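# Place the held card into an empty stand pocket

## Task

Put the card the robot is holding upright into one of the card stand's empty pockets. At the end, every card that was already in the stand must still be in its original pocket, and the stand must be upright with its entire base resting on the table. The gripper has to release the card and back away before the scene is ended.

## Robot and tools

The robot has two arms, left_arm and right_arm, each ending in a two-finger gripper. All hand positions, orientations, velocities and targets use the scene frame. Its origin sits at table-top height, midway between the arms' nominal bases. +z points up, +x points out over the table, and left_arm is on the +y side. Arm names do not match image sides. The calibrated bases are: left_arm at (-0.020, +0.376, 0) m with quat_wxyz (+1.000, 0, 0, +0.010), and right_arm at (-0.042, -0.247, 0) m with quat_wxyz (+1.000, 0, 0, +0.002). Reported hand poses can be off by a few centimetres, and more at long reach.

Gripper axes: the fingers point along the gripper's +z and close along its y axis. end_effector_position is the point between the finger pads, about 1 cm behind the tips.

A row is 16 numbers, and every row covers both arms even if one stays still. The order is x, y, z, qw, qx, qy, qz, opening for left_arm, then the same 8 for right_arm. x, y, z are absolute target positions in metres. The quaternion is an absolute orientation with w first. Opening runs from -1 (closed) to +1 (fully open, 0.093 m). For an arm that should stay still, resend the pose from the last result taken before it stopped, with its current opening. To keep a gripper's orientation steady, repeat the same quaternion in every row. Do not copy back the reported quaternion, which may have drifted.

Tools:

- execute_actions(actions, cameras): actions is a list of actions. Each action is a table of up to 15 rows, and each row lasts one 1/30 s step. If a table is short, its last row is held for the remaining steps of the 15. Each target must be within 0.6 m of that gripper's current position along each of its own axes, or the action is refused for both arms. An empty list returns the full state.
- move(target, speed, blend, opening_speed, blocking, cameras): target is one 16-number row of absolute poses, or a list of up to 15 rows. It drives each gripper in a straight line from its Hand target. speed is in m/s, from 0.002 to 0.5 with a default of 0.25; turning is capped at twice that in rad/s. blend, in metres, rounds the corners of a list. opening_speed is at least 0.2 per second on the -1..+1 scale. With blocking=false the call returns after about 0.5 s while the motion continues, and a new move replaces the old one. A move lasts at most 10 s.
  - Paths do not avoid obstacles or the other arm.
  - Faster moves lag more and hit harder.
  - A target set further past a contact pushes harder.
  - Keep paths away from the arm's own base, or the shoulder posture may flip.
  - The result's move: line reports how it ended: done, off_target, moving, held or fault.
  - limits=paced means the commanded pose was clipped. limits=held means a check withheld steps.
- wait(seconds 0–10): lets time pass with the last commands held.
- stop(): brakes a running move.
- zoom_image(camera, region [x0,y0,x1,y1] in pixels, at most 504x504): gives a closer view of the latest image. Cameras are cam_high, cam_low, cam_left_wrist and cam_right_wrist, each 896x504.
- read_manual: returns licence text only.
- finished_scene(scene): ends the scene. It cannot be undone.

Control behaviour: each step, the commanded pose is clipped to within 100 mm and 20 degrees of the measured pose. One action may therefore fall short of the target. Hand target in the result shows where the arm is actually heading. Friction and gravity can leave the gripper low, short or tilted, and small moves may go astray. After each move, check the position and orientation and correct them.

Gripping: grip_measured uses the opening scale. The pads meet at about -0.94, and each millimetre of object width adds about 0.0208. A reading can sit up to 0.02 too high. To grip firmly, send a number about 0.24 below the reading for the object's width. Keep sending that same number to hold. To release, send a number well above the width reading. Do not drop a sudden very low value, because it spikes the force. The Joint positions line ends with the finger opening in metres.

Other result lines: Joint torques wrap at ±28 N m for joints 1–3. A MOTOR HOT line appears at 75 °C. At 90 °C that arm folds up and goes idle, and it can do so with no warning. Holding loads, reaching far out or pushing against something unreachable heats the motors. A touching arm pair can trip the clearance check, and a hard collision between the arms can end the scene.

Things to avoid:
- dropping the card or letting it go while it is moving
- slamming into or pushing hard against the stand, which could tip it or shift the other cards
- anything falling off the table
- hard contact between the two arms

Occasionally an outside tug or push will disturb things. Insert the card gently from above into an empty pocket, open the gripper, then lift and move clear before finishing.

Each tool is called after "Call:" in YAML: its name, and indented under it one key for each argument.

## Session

Call:
execute_actions:
  actions: []

Call:
zoom_image:
  camera: "cam_high"
  region: [200, 100, 600, 300]

Scene clock: 0.00 s.
left_arm: end_effector_position=(+0.3831, +0.5105, +0.2031) grip_measured=-0.987 end_effector_quat_wxyz=(+0.194, +0.312, +0.831, +0.418) | right_arm: end_effector_position=(+0.2777, -0.3417, +0.4538) grip_measured=+1.000 end_effector_quat_wxyz=(+0.760, +0.092, +0.602, -0.226)
Joint positions: left_arm=[0.102 1.499 1.15 -0.377 -0.521 1.08 0] | right_arm=[-0.147 0.919 0.948 0.243 0.288 -0.215 0.093]
Joint velocities: within noise
Joint torques (N m): no reading
Heat: left arm: 34 °C; right arm: 33 °C.
Hand target: left_arm +0.3821, +0.5102, +0.2036; +0.191, +0.314, +0.831, +0.417 | right_arm +0.2758, -0.3414, +0.4589; +0.764, +0.093, +0.597, -0.226
Tool commands: left_gripper/opening=-1.0 right_gripper/opening=+1.0

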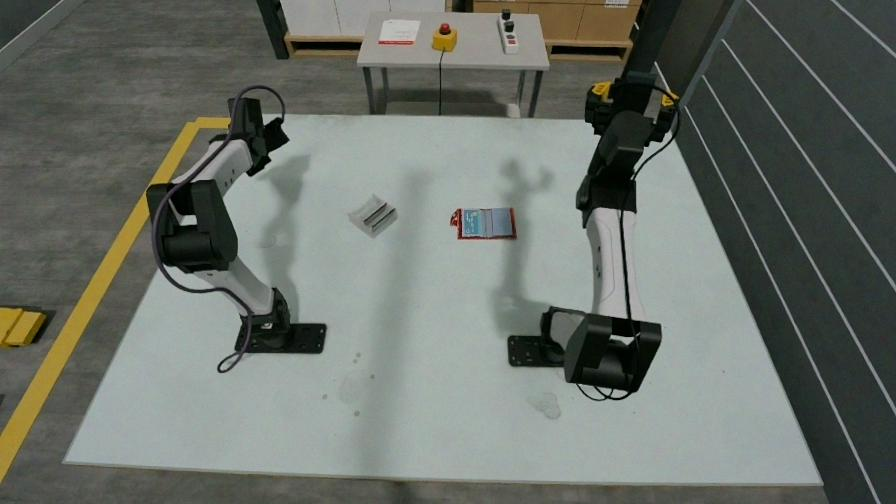

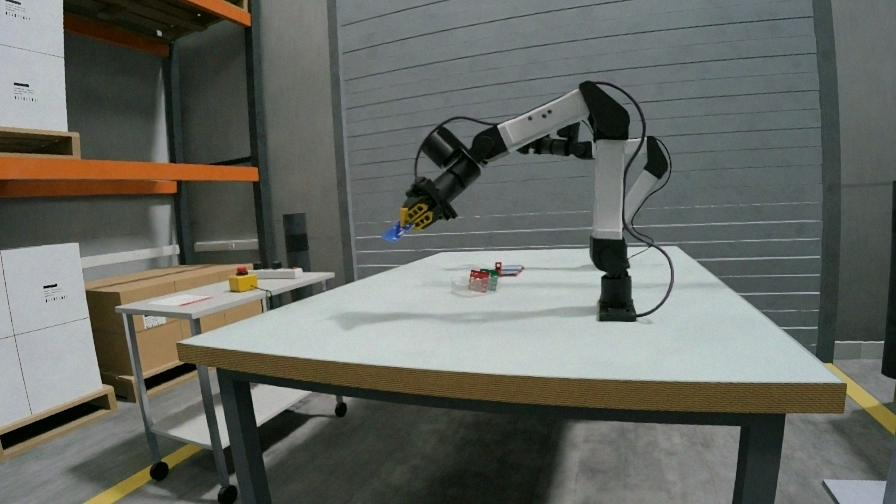

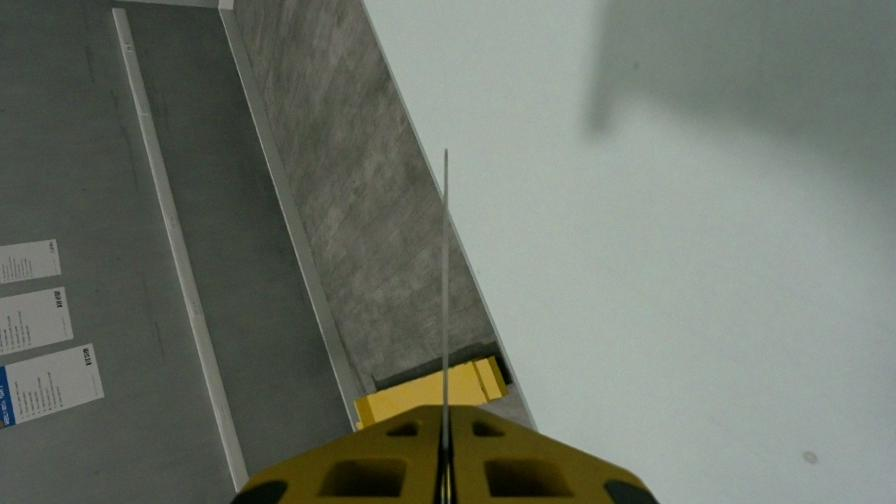

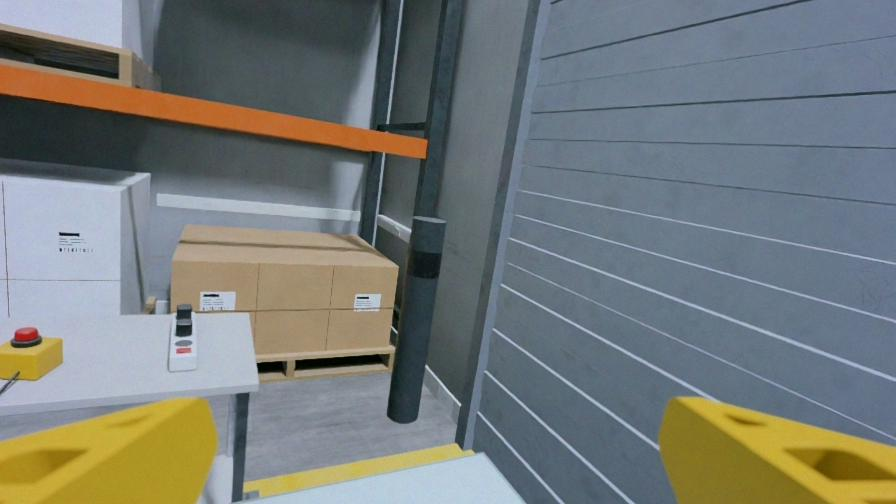

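Scaled by 1.260 from the camera's 896x504 image, which has a finer 1280x720 frame.

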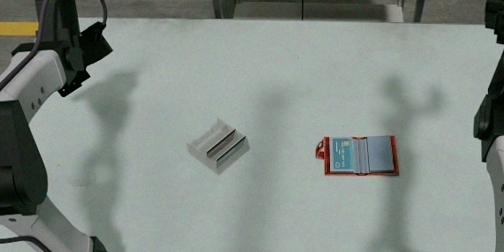

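Call:
zoom_image:
  camera: "cam_high"
  region: [330, 180, 420, 250]

Call:
zoom_image:
  camera: "cam_low"
  region: [370, 170, 540, 310]

Scaled by 5.600 from the camera's 896x504 image, which has a finer 1280x720 frame.

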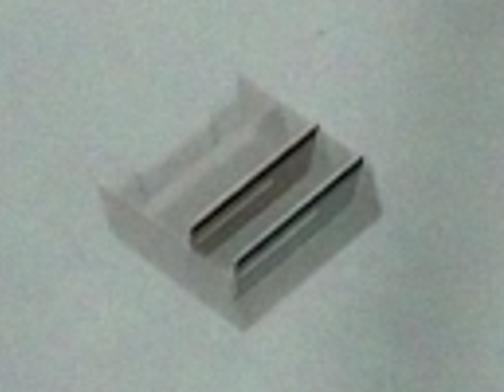

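Scaled by 2.965 from the camera's 896x504 image, which has a finer 1280x720 frame.

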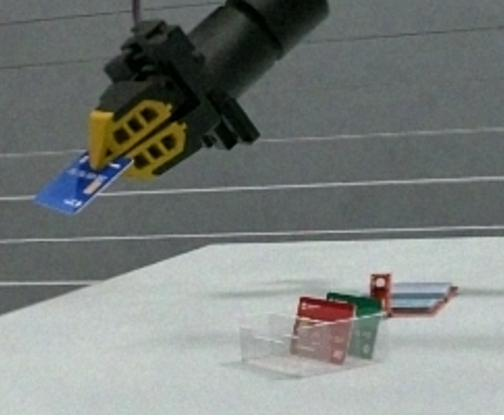

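Call:
move:
  target: [0.29, 0.23, 0.2, 0, 0.3827, 0.9239, 0, -1, 0.2, -0.07, 0.29, 0.406, -0.579, 0.579, 0.406, 0.3]

Call:
zoom_image:
  camera: "cam_right_wrist"
  region: [300, 50, 700, 300]

Scene clock: 21.83 s.
left_arm: end_effector_position=(+0.2906, +0.2326, +0.2032) grip_measured=-0.987 end_effector_quat_wxyz=(+0.041, +0.388, +0.921, +0.003) | right_arm: end_effector_position=(+0.1988, -0.0716, +0.2838) grip_measured=+0.302 end_effector_quat_wxyz=(-0.404, +0.576, -0.585, -0.404)
Joint positions: left_arm=[-0.459 1.806 1.866 -1.55 -0.01 0.358 0] | right_arm=[0.07 1.401 1.324 -1.276 -1.207 -1.33 0.06]
Joint torques (N m): left_arm=[0.06 -5.07 7.88 0.52 0.23 -0.05] | right_arm=[0.23 -3.37 7.98 0.59 -0.82 -0.18]
Hand target: left_arm +0.2899, +0.2300, +0.1996; +0.028, +0.383, +0.923, -0.001 | right_arm +0.1999, -0.0700, +0.2899; -0.406, +0.578, -0.579, -0.406
Off the commanded pose: left_arm 0.004 m, 5 deg | right_arm 0.006 m, 1 deg.
joint sent to its limit (left arm) — joint 4 (wrist pitch), lower limit. The joint targets are off in orientation, not in position.
move: off_target (left_arm)

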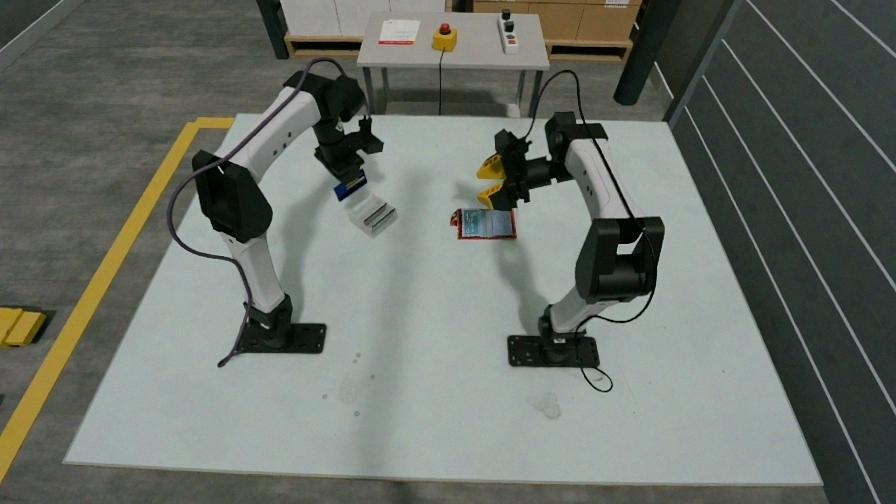

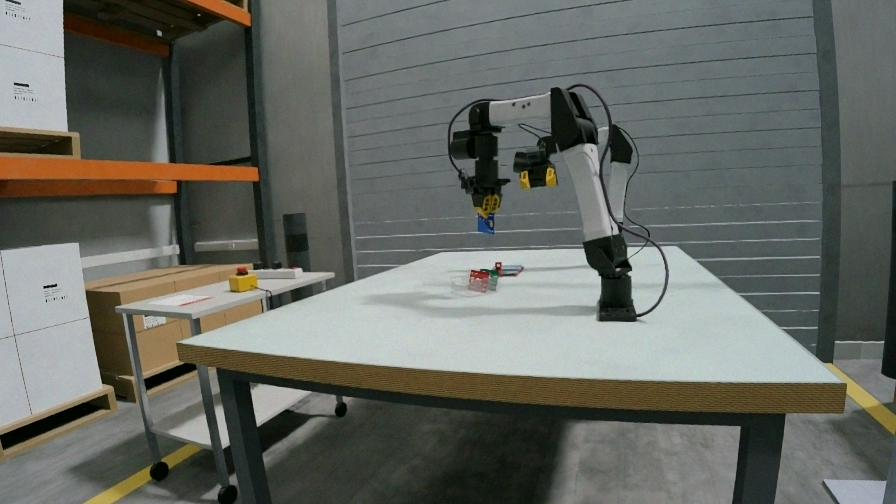

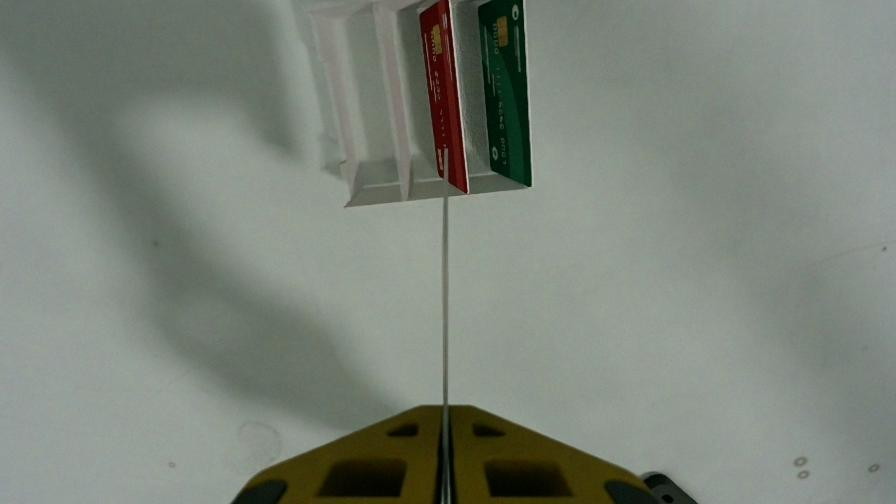

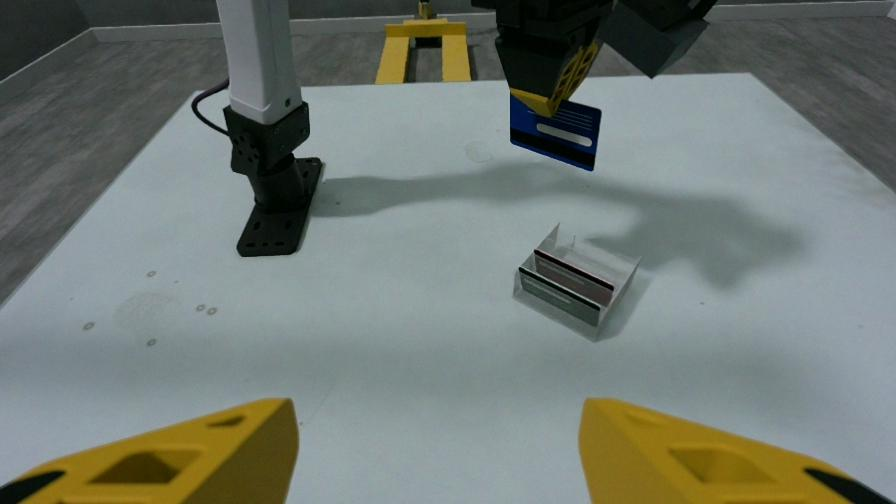

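Scaled by 1.260 from the camera's 896x504 image, which has a finer 1280x720 frame.

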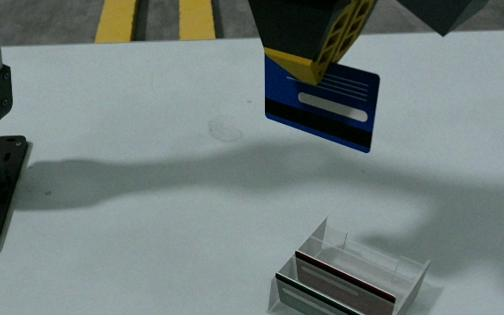

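Call:
move:
  target: [0.371, 0.224, 0.15, 0, 0.334, 0.9426, 0, -1, 0.2, -0.07, 0.29, 0.406, -0.579, 0.579, 0.406, 0.3]
  speed: 0.15

Call:
zoom_image:
  camera: "cam_right_wrist"
  region: [440, 100, 700, 360]

Call:
zoom_image:
  camera: "cam_left_wrist"
  region: [250, 50, 650, 400]

Call:
zoom_image:
  camera: "cam_low"
  region: [430, 200, 530, 310]

Scene clock: 40.27 s.
left_arm: end_effector_position=(+0.3708, +0.2241, +0.1548) grip_measured=-0.987 end_effector_quat_wxyz=(+0.018, +0.342, +0.939, +0.004) | right_arm: end_effector_position=(+0.1985, -0.0717, +0.2838) grip_measured=+0.302 end_effector_quat_wxyz=(-0.403, +0.576, -0.585, -0.404)
Joint positions: left_arm=[-0.395 2.161 2.178 -1.553 -0.008 0.324 0] | right_arm=[0.07 1.401 1.324 -1.278 -1.207 -1.332 0.06]
Joint torques (N m): left_arm=[0.57 -7.9 7.83 0.44 0.21 -0.06] | right_arm=[0.2 -3.34 8.02 0.59 -0.82 -0.2]
Heat: left arm: 36 °C; right arm: 40 °C.
Hand target: left_arm +0.3708, +0.2241, +0.1499; +0.007, +0.334, +0.942, +0.000 | right_arm +0.1999, -0.0701, +0.2899; -0.406, +0.579, -0.579, -0.406
Off the commanded pose: left_arm 0.005 m, 2 deg | right_arm 0.007 m, 1 deg.
joint sent to its limit (left arm) — joint 4 (wrist pitch), lower limit. The joint targets still meet the commanded pose.
move: done

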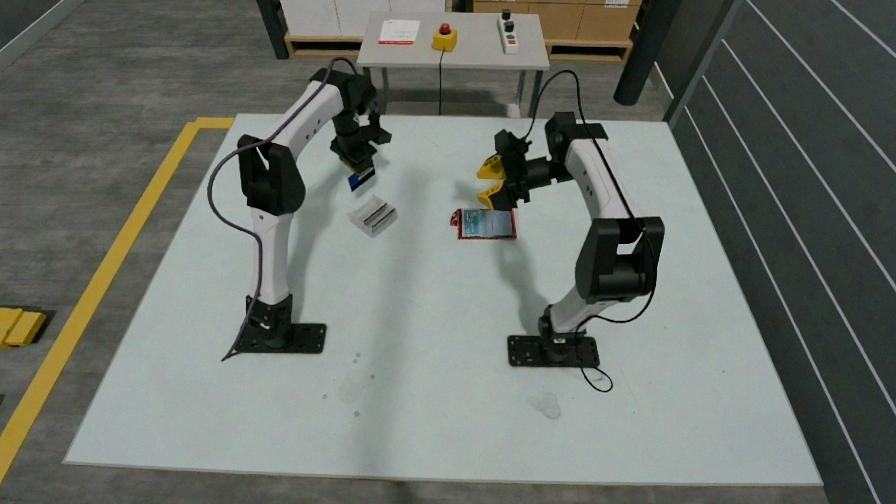

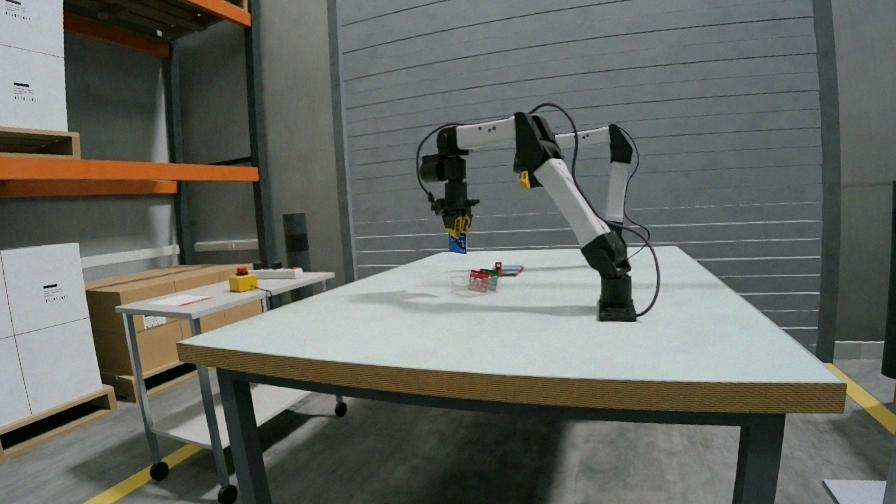

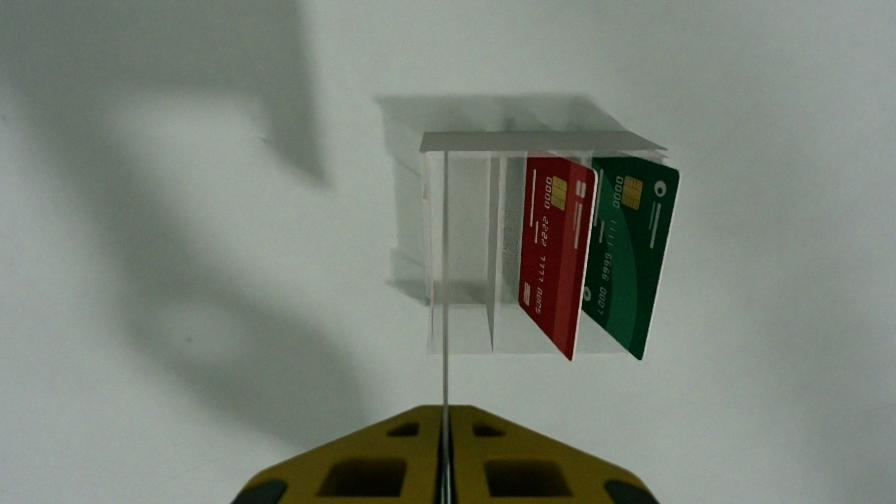

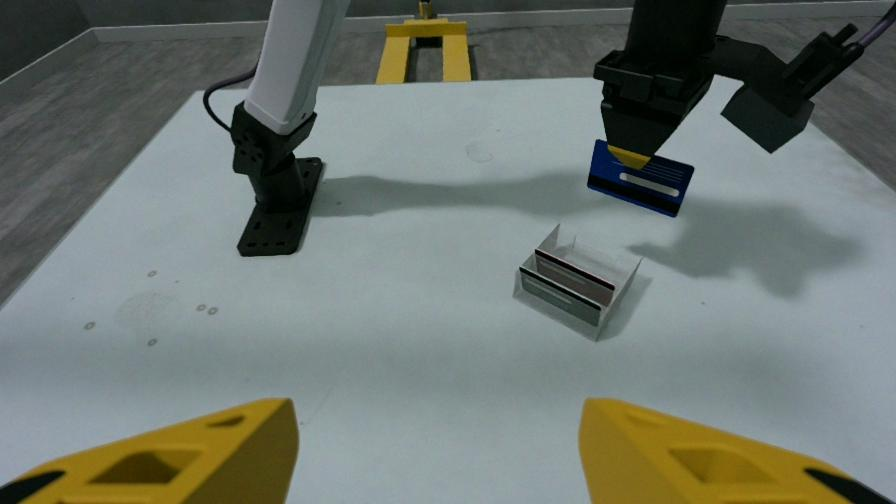

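Scaled by 1.938 from the camera's 896x504 image, which has a finer 1280x720 frame.

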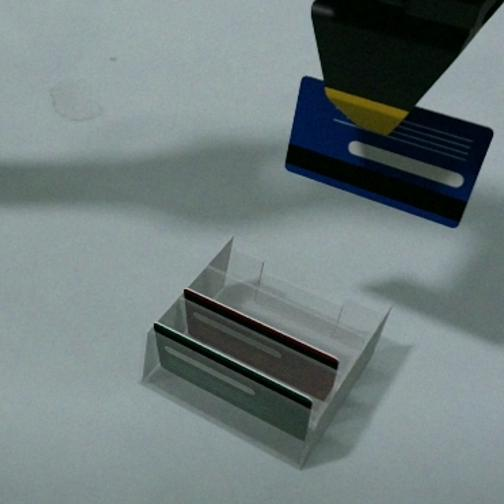

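Scaled by 1.260 from the camera's 896x504 image, which has a finer 1280x720 frame.

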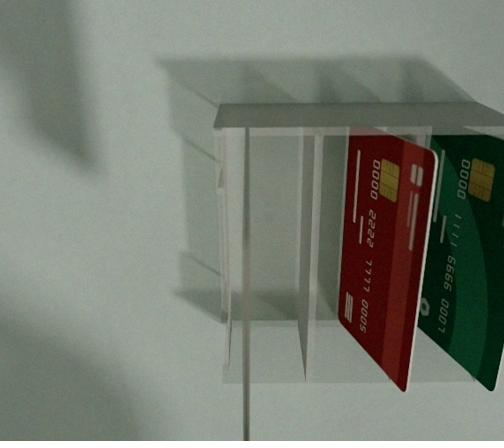

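Scaled by 4.582 from the camera's 896x504 image, which has a finer 1280x720 frame.

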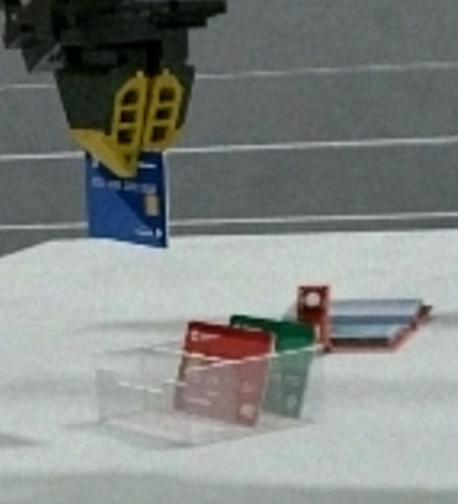

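Call:
move:
  target: [0.350, 0.232, 0.115, 0, 0.3247, 0.9458, 0, -1, 0.2, -0.07, 0.29, 0.406, -0.579, 0.579, 0.406, 0.3]
  speed: 0.1

Call:
zoom_image:
  camera: "cam_right_wrist"
  region: [440, 100, 700, 360]

Call:
zoom_image:
  camera: "cam_low"
  region: [430, 200, 530, 310]

Scene clock: 83.00 s.
left_arm: end_effector_position=(+0.3497, +0.2324, +0.1052) grip_measured=-0.987 end_effector_quat_wxyz=(-0.017, +0.333, +0.943, +0.005) | right_arm: end_effector_position=(+0.1983, -0.0717, +0.2837) grip_measured=+0.302 end_effector_quat_wxyz=(-0.403, +0.576, -0.585, -0.405)
Joint positions: left_arm=[-0.395 2.099 1.882 -1.389 -0.008 0.304 0] | right_arm=[0.07 1.401 1.324 -1.279 -1.207 -1.332 0.06]
Joint torques (N m): left_arm=[0.55 -11.84 5.49 0.53 0.22 -0.06] | right_arm=[0.21 -3.32 8.02 0.6 -0.82 -0.2]
Hand target: left_arm +0.3499, +0.2320, +0.1150; +0.000, +0.325, +0.946, +0.000 | right_arm +0.1999, -0.0701, +0.2899; -0.406, +0.579, -0.579, -0.406
Off the commanded pose: left_arm 0.010 m, 2 deg | right_arm 0.007 m, 1 deg.
move: done

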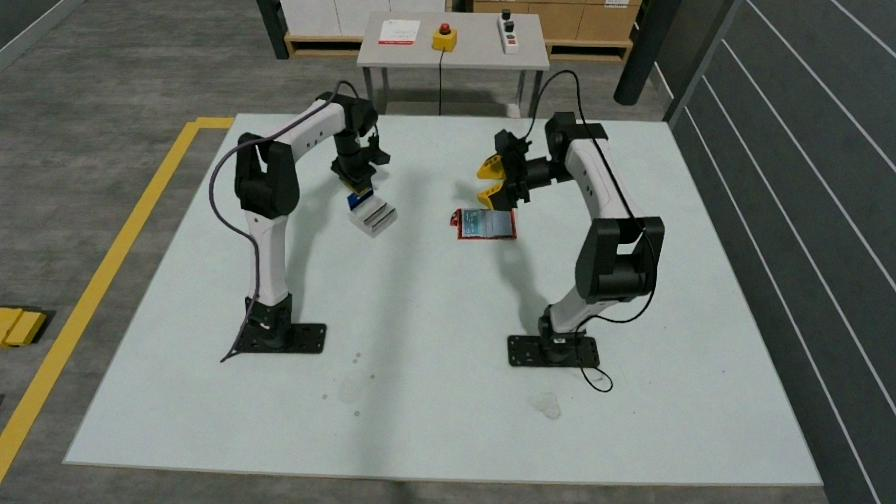

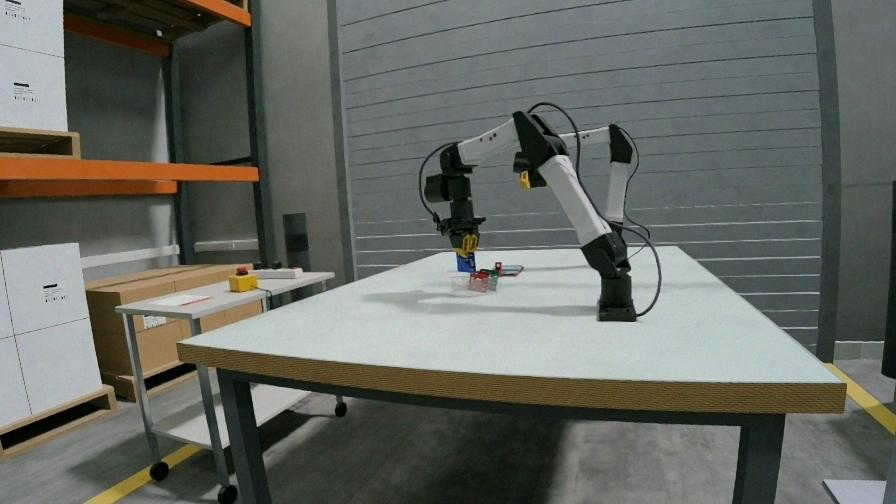

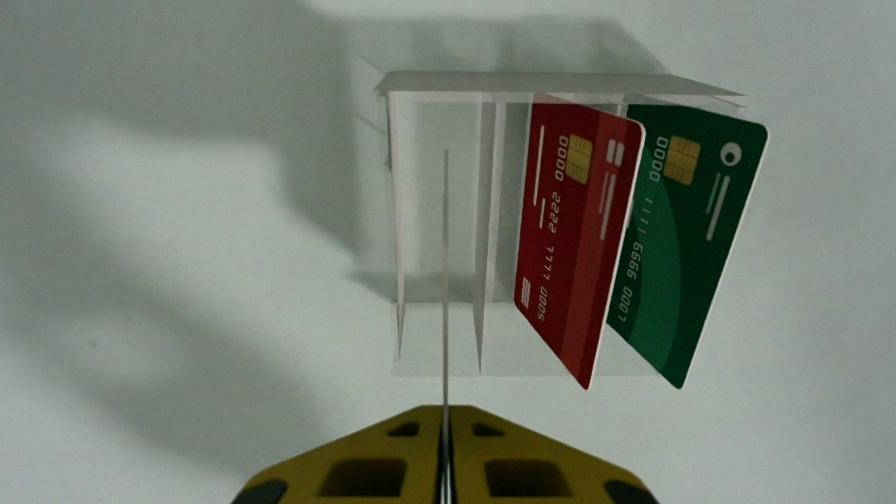

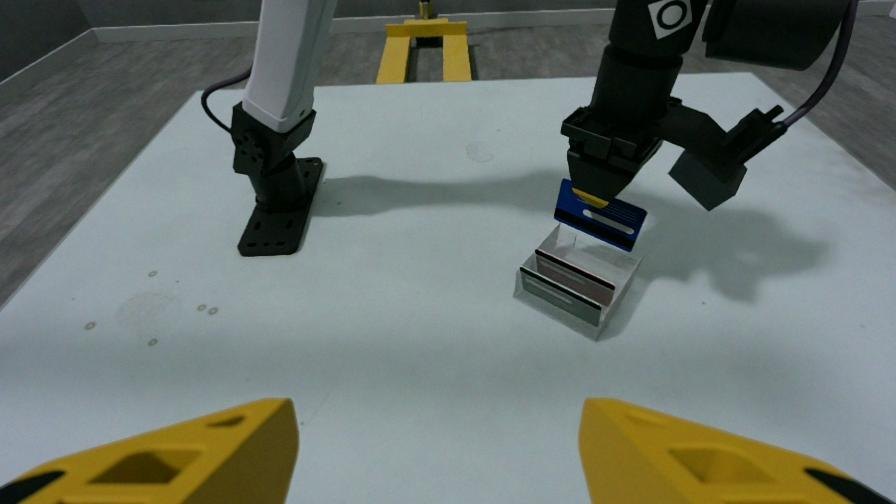

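Scaled by 1.938 from the camera's 896x504 image, which has a finer 1280x720 frame.

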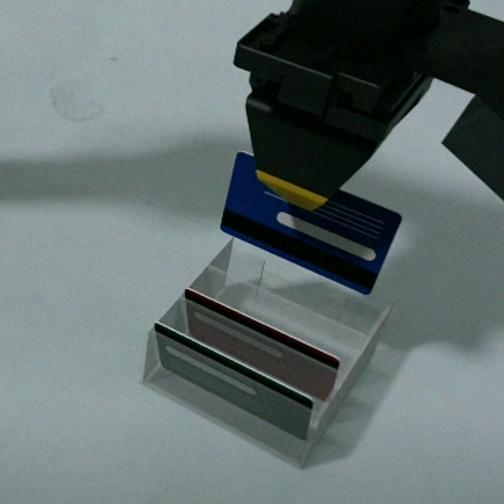

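Scaled by 4.582 from the camera's 896x504 image, which has a finer 1280x720 frame.

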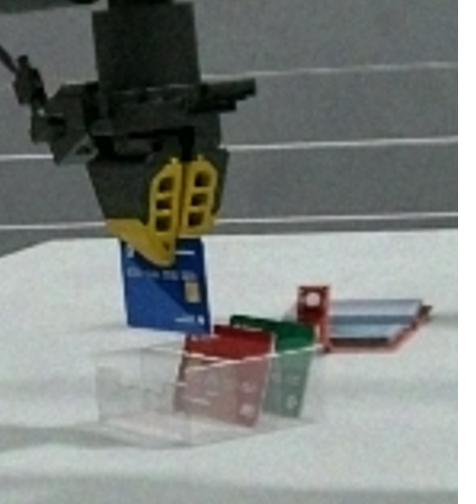

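Call:
move:
  target: [0.354, 0.2312, 0.078, 0, 0.3247, 0.9458, 0, -1, 0.2, -0.07, 0.29, 0.406, -0.579, 0.579, 0.406, 0.3]
  speed: 0.06

Call:
zoom_image:
  camera: "cam_right_wrist"
  region: [480, 160, 680, 360]

Call:
zoom_image:
  camera: "cam_low"
  region: [430, 230, 510, 310]

Scene clock: 97.40 s.
left_arm: end_effector_position=(+0.3525, +0.2312, +0.0831) grip_measured=-0.987 end_effector_quat_wxyz=(-0.005, +0.333, +0.943, +0.004) | right_arm: end_effector_position=(+0.1982, -0.0717, +0.2837) grip_measured=+0.302 end_effector_quat_wxyz=(-0.403, +0.576, -0.585, -0.405)
Joint positions: left_arm=[-0.395 2.088 1.778 -1.271 -0.007 0.303 0] | right_arm=[0.07 1.401 1.324 -1.28 -1.207 -1.332 0.06]
Joint torques (N m): left_arm=[0.7 -9.33 4.56 0.78 0.21 -0.04] | right_arm=[0.21 -3.32 8.02 0.6 -0.82 -0.2]
Hand target: left_arm +0.3539, +0.2312, +0.0782; +0.000, +0.325, +0.946, +0.000 | right_arm +0.1999, -0.0701, +0.2899; -0.406, +0.579, -0.579, -0.406
Off the commanded pose: left_arm 0.005 m, 1 deg | right_arm 0.007 m, 1 deg.
move: done

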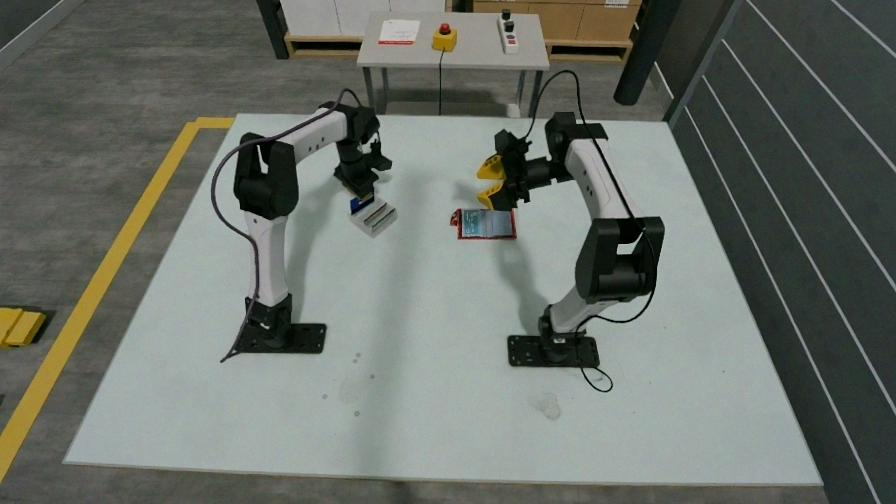

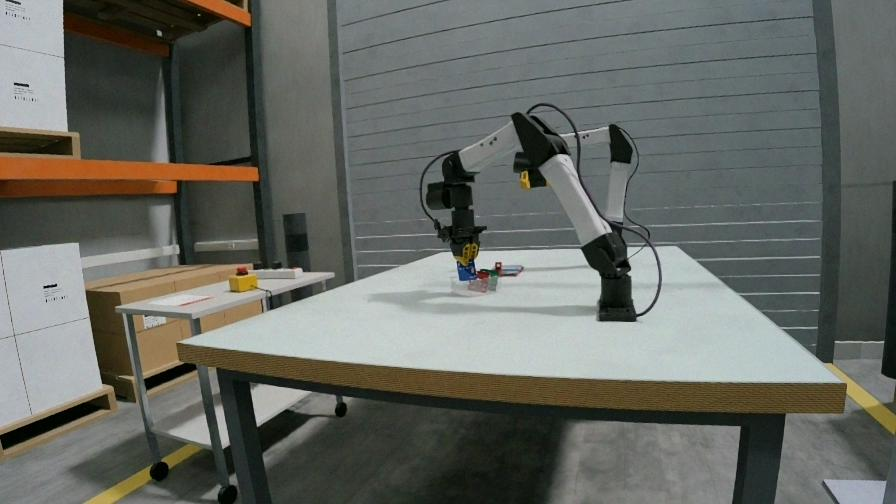

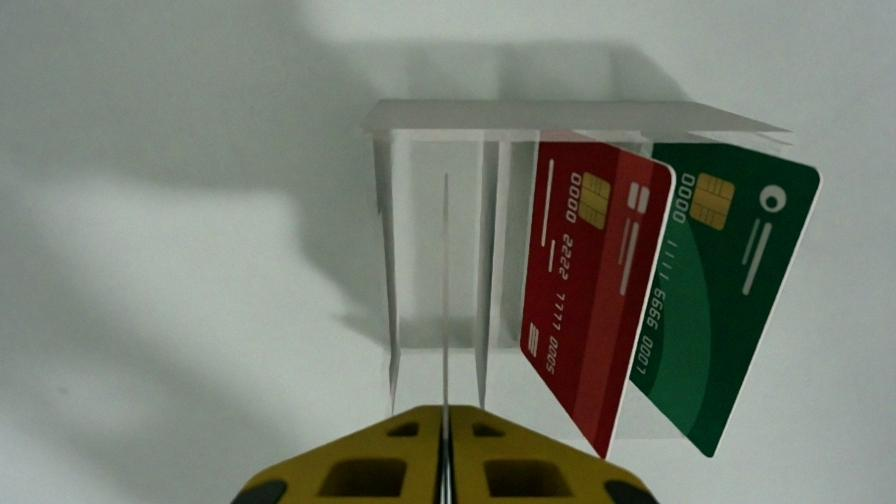

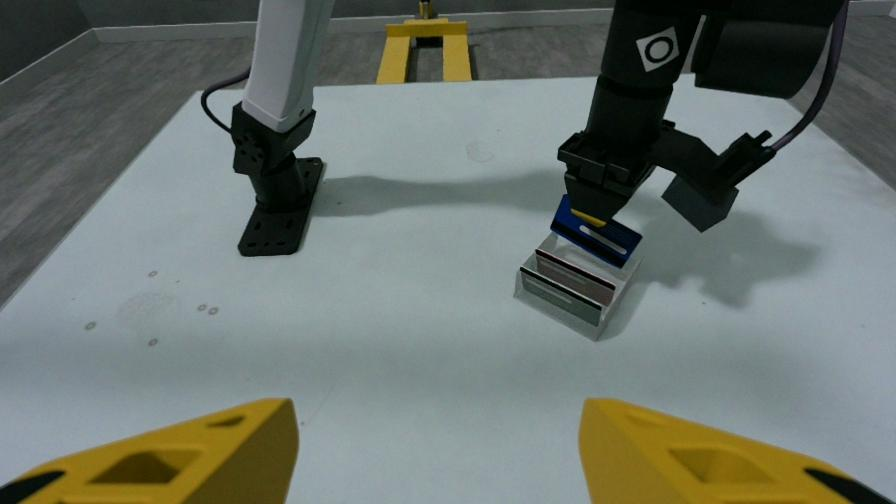

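Scaled by 2.520 from the camera's 896x504 image, which has a finer 1280x720 frame.

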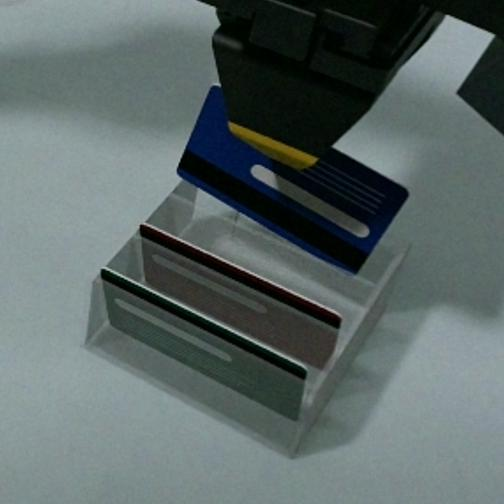

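Scaled by 6.300 from the camera's 896x504 image, which has a finer 1280x720 frame.

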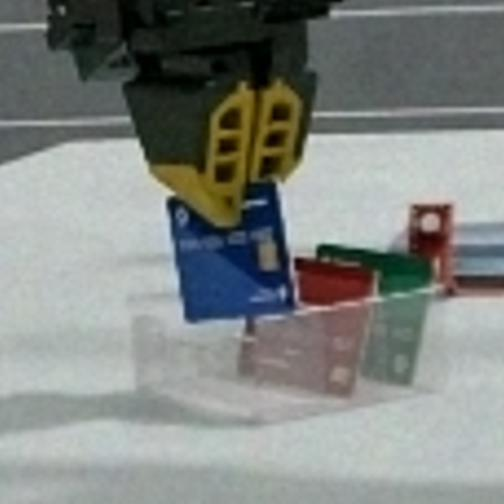

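Call:
move:
  target: [0.356, 0.230, 0.115, 0, 0.3247, 0.9458, 0, -1, 0.2, -0.07, 0.29, 0.406, -0.579, 0.579, 0.406, 0.3]
  speed: 0.06

Call:
zoom_image:
  camera: "cam_right_wrist"
  region: [480, 160, 680, 360]

Call:
zoom_image:
  camera: "cam_low"
  region: [430, 230, 510, 310]

Scene clock: 106.73 s.
left_arm: end_effector_position=(+0.3567, +0.2295, +0.1129) grip_measured=-0.987 end_effector_quat_wxyz=(+0.004, +0.333, +0.943, +0.003) | right_arm: end_effector_position=(+0.1982, -0.0717, +0.2837) grip_measured=+0.302 end_effector_quat_wxyz=(-0.403, +0.576, -0.585, -0.405)
Joint positions: left_arm=[-0.395 2.088 1.896 -1.371 -0.007 0.303 0] | right_arm=[0.07 1.401 1.324 -1.281 -1.207 -1.333 0.06]
Joint torques (N m): left_arm=[0.61 -8.87 7.97 0.33 0.21 -0.05] | right_arm=[0.21 -3.32 8.02 0.61 -0.82 -0.2]
Hand target: left_arm +0.3560, +0.2299, +0.1150; +0.000, +0.325, +0.946, +0.000 | right_arm +0.1999, -0.0701, +0.2899; -0.406, +0.579, -0.579, -0.406
Off the commanded pose: left_arm 0.002 m, 1 deg | right_arm 0.007 m, 1 deg.
move: done

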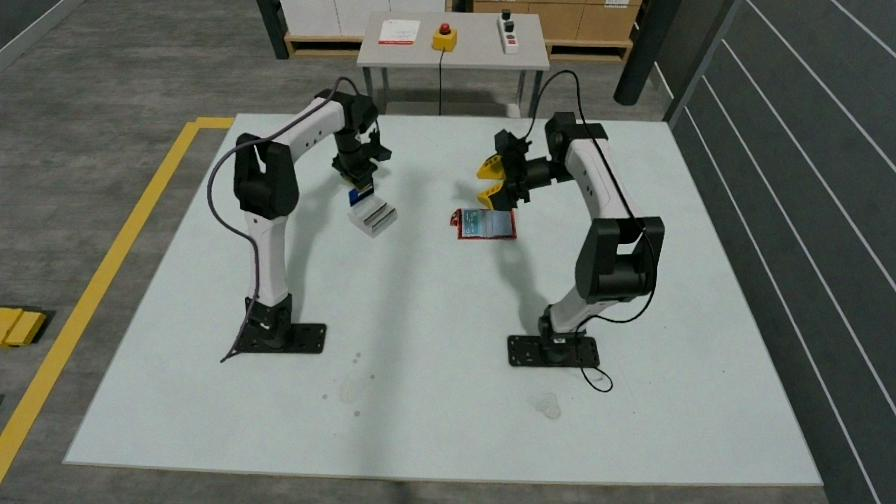

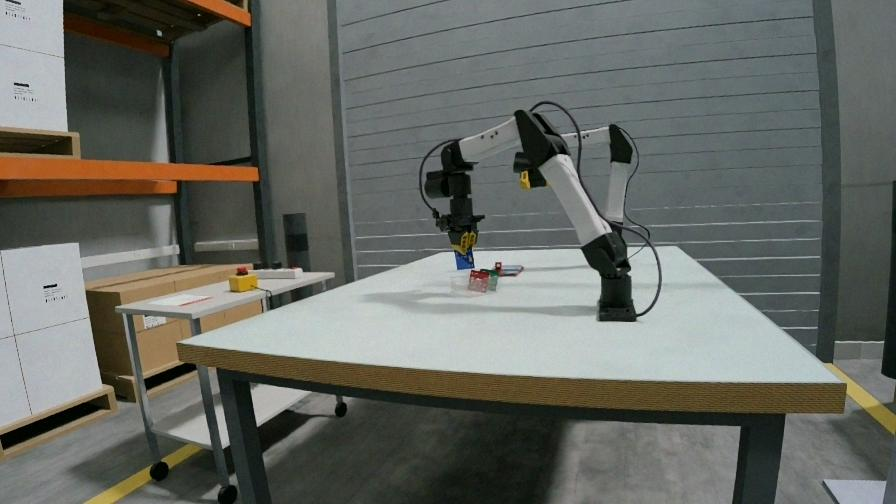

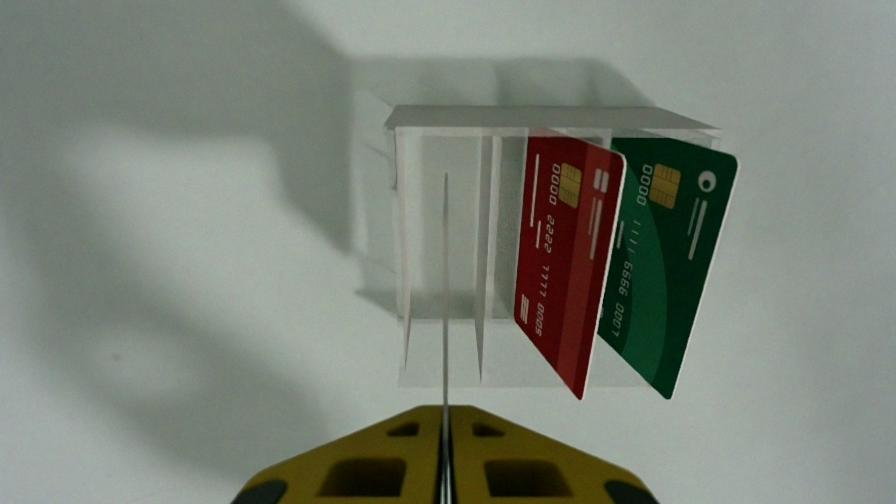

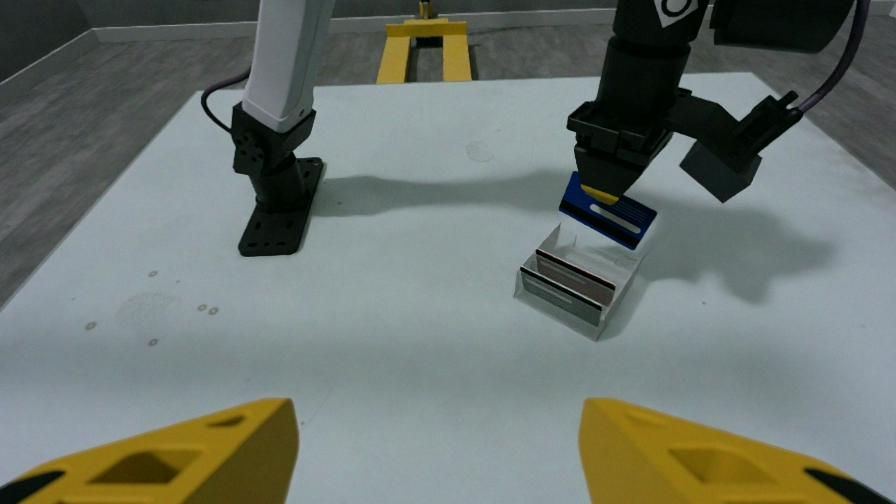

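Scaled by 2.520 from the camera's 896x504 image, which has a finer 1280x720 frame.

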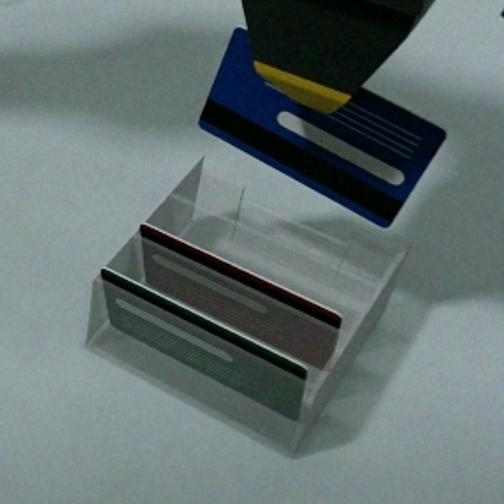

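Scaled by 6.300 from the camera's 896x504 image, which has a finer 1280x720 frame.

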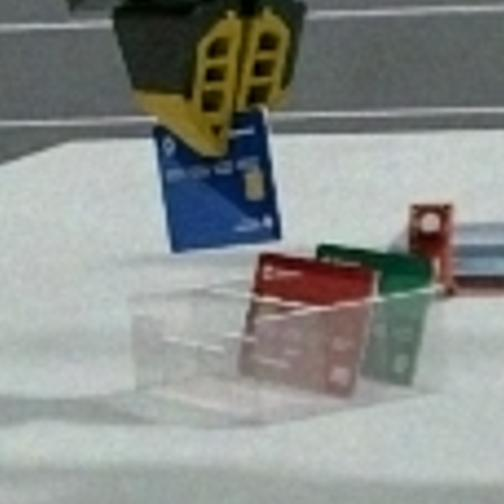

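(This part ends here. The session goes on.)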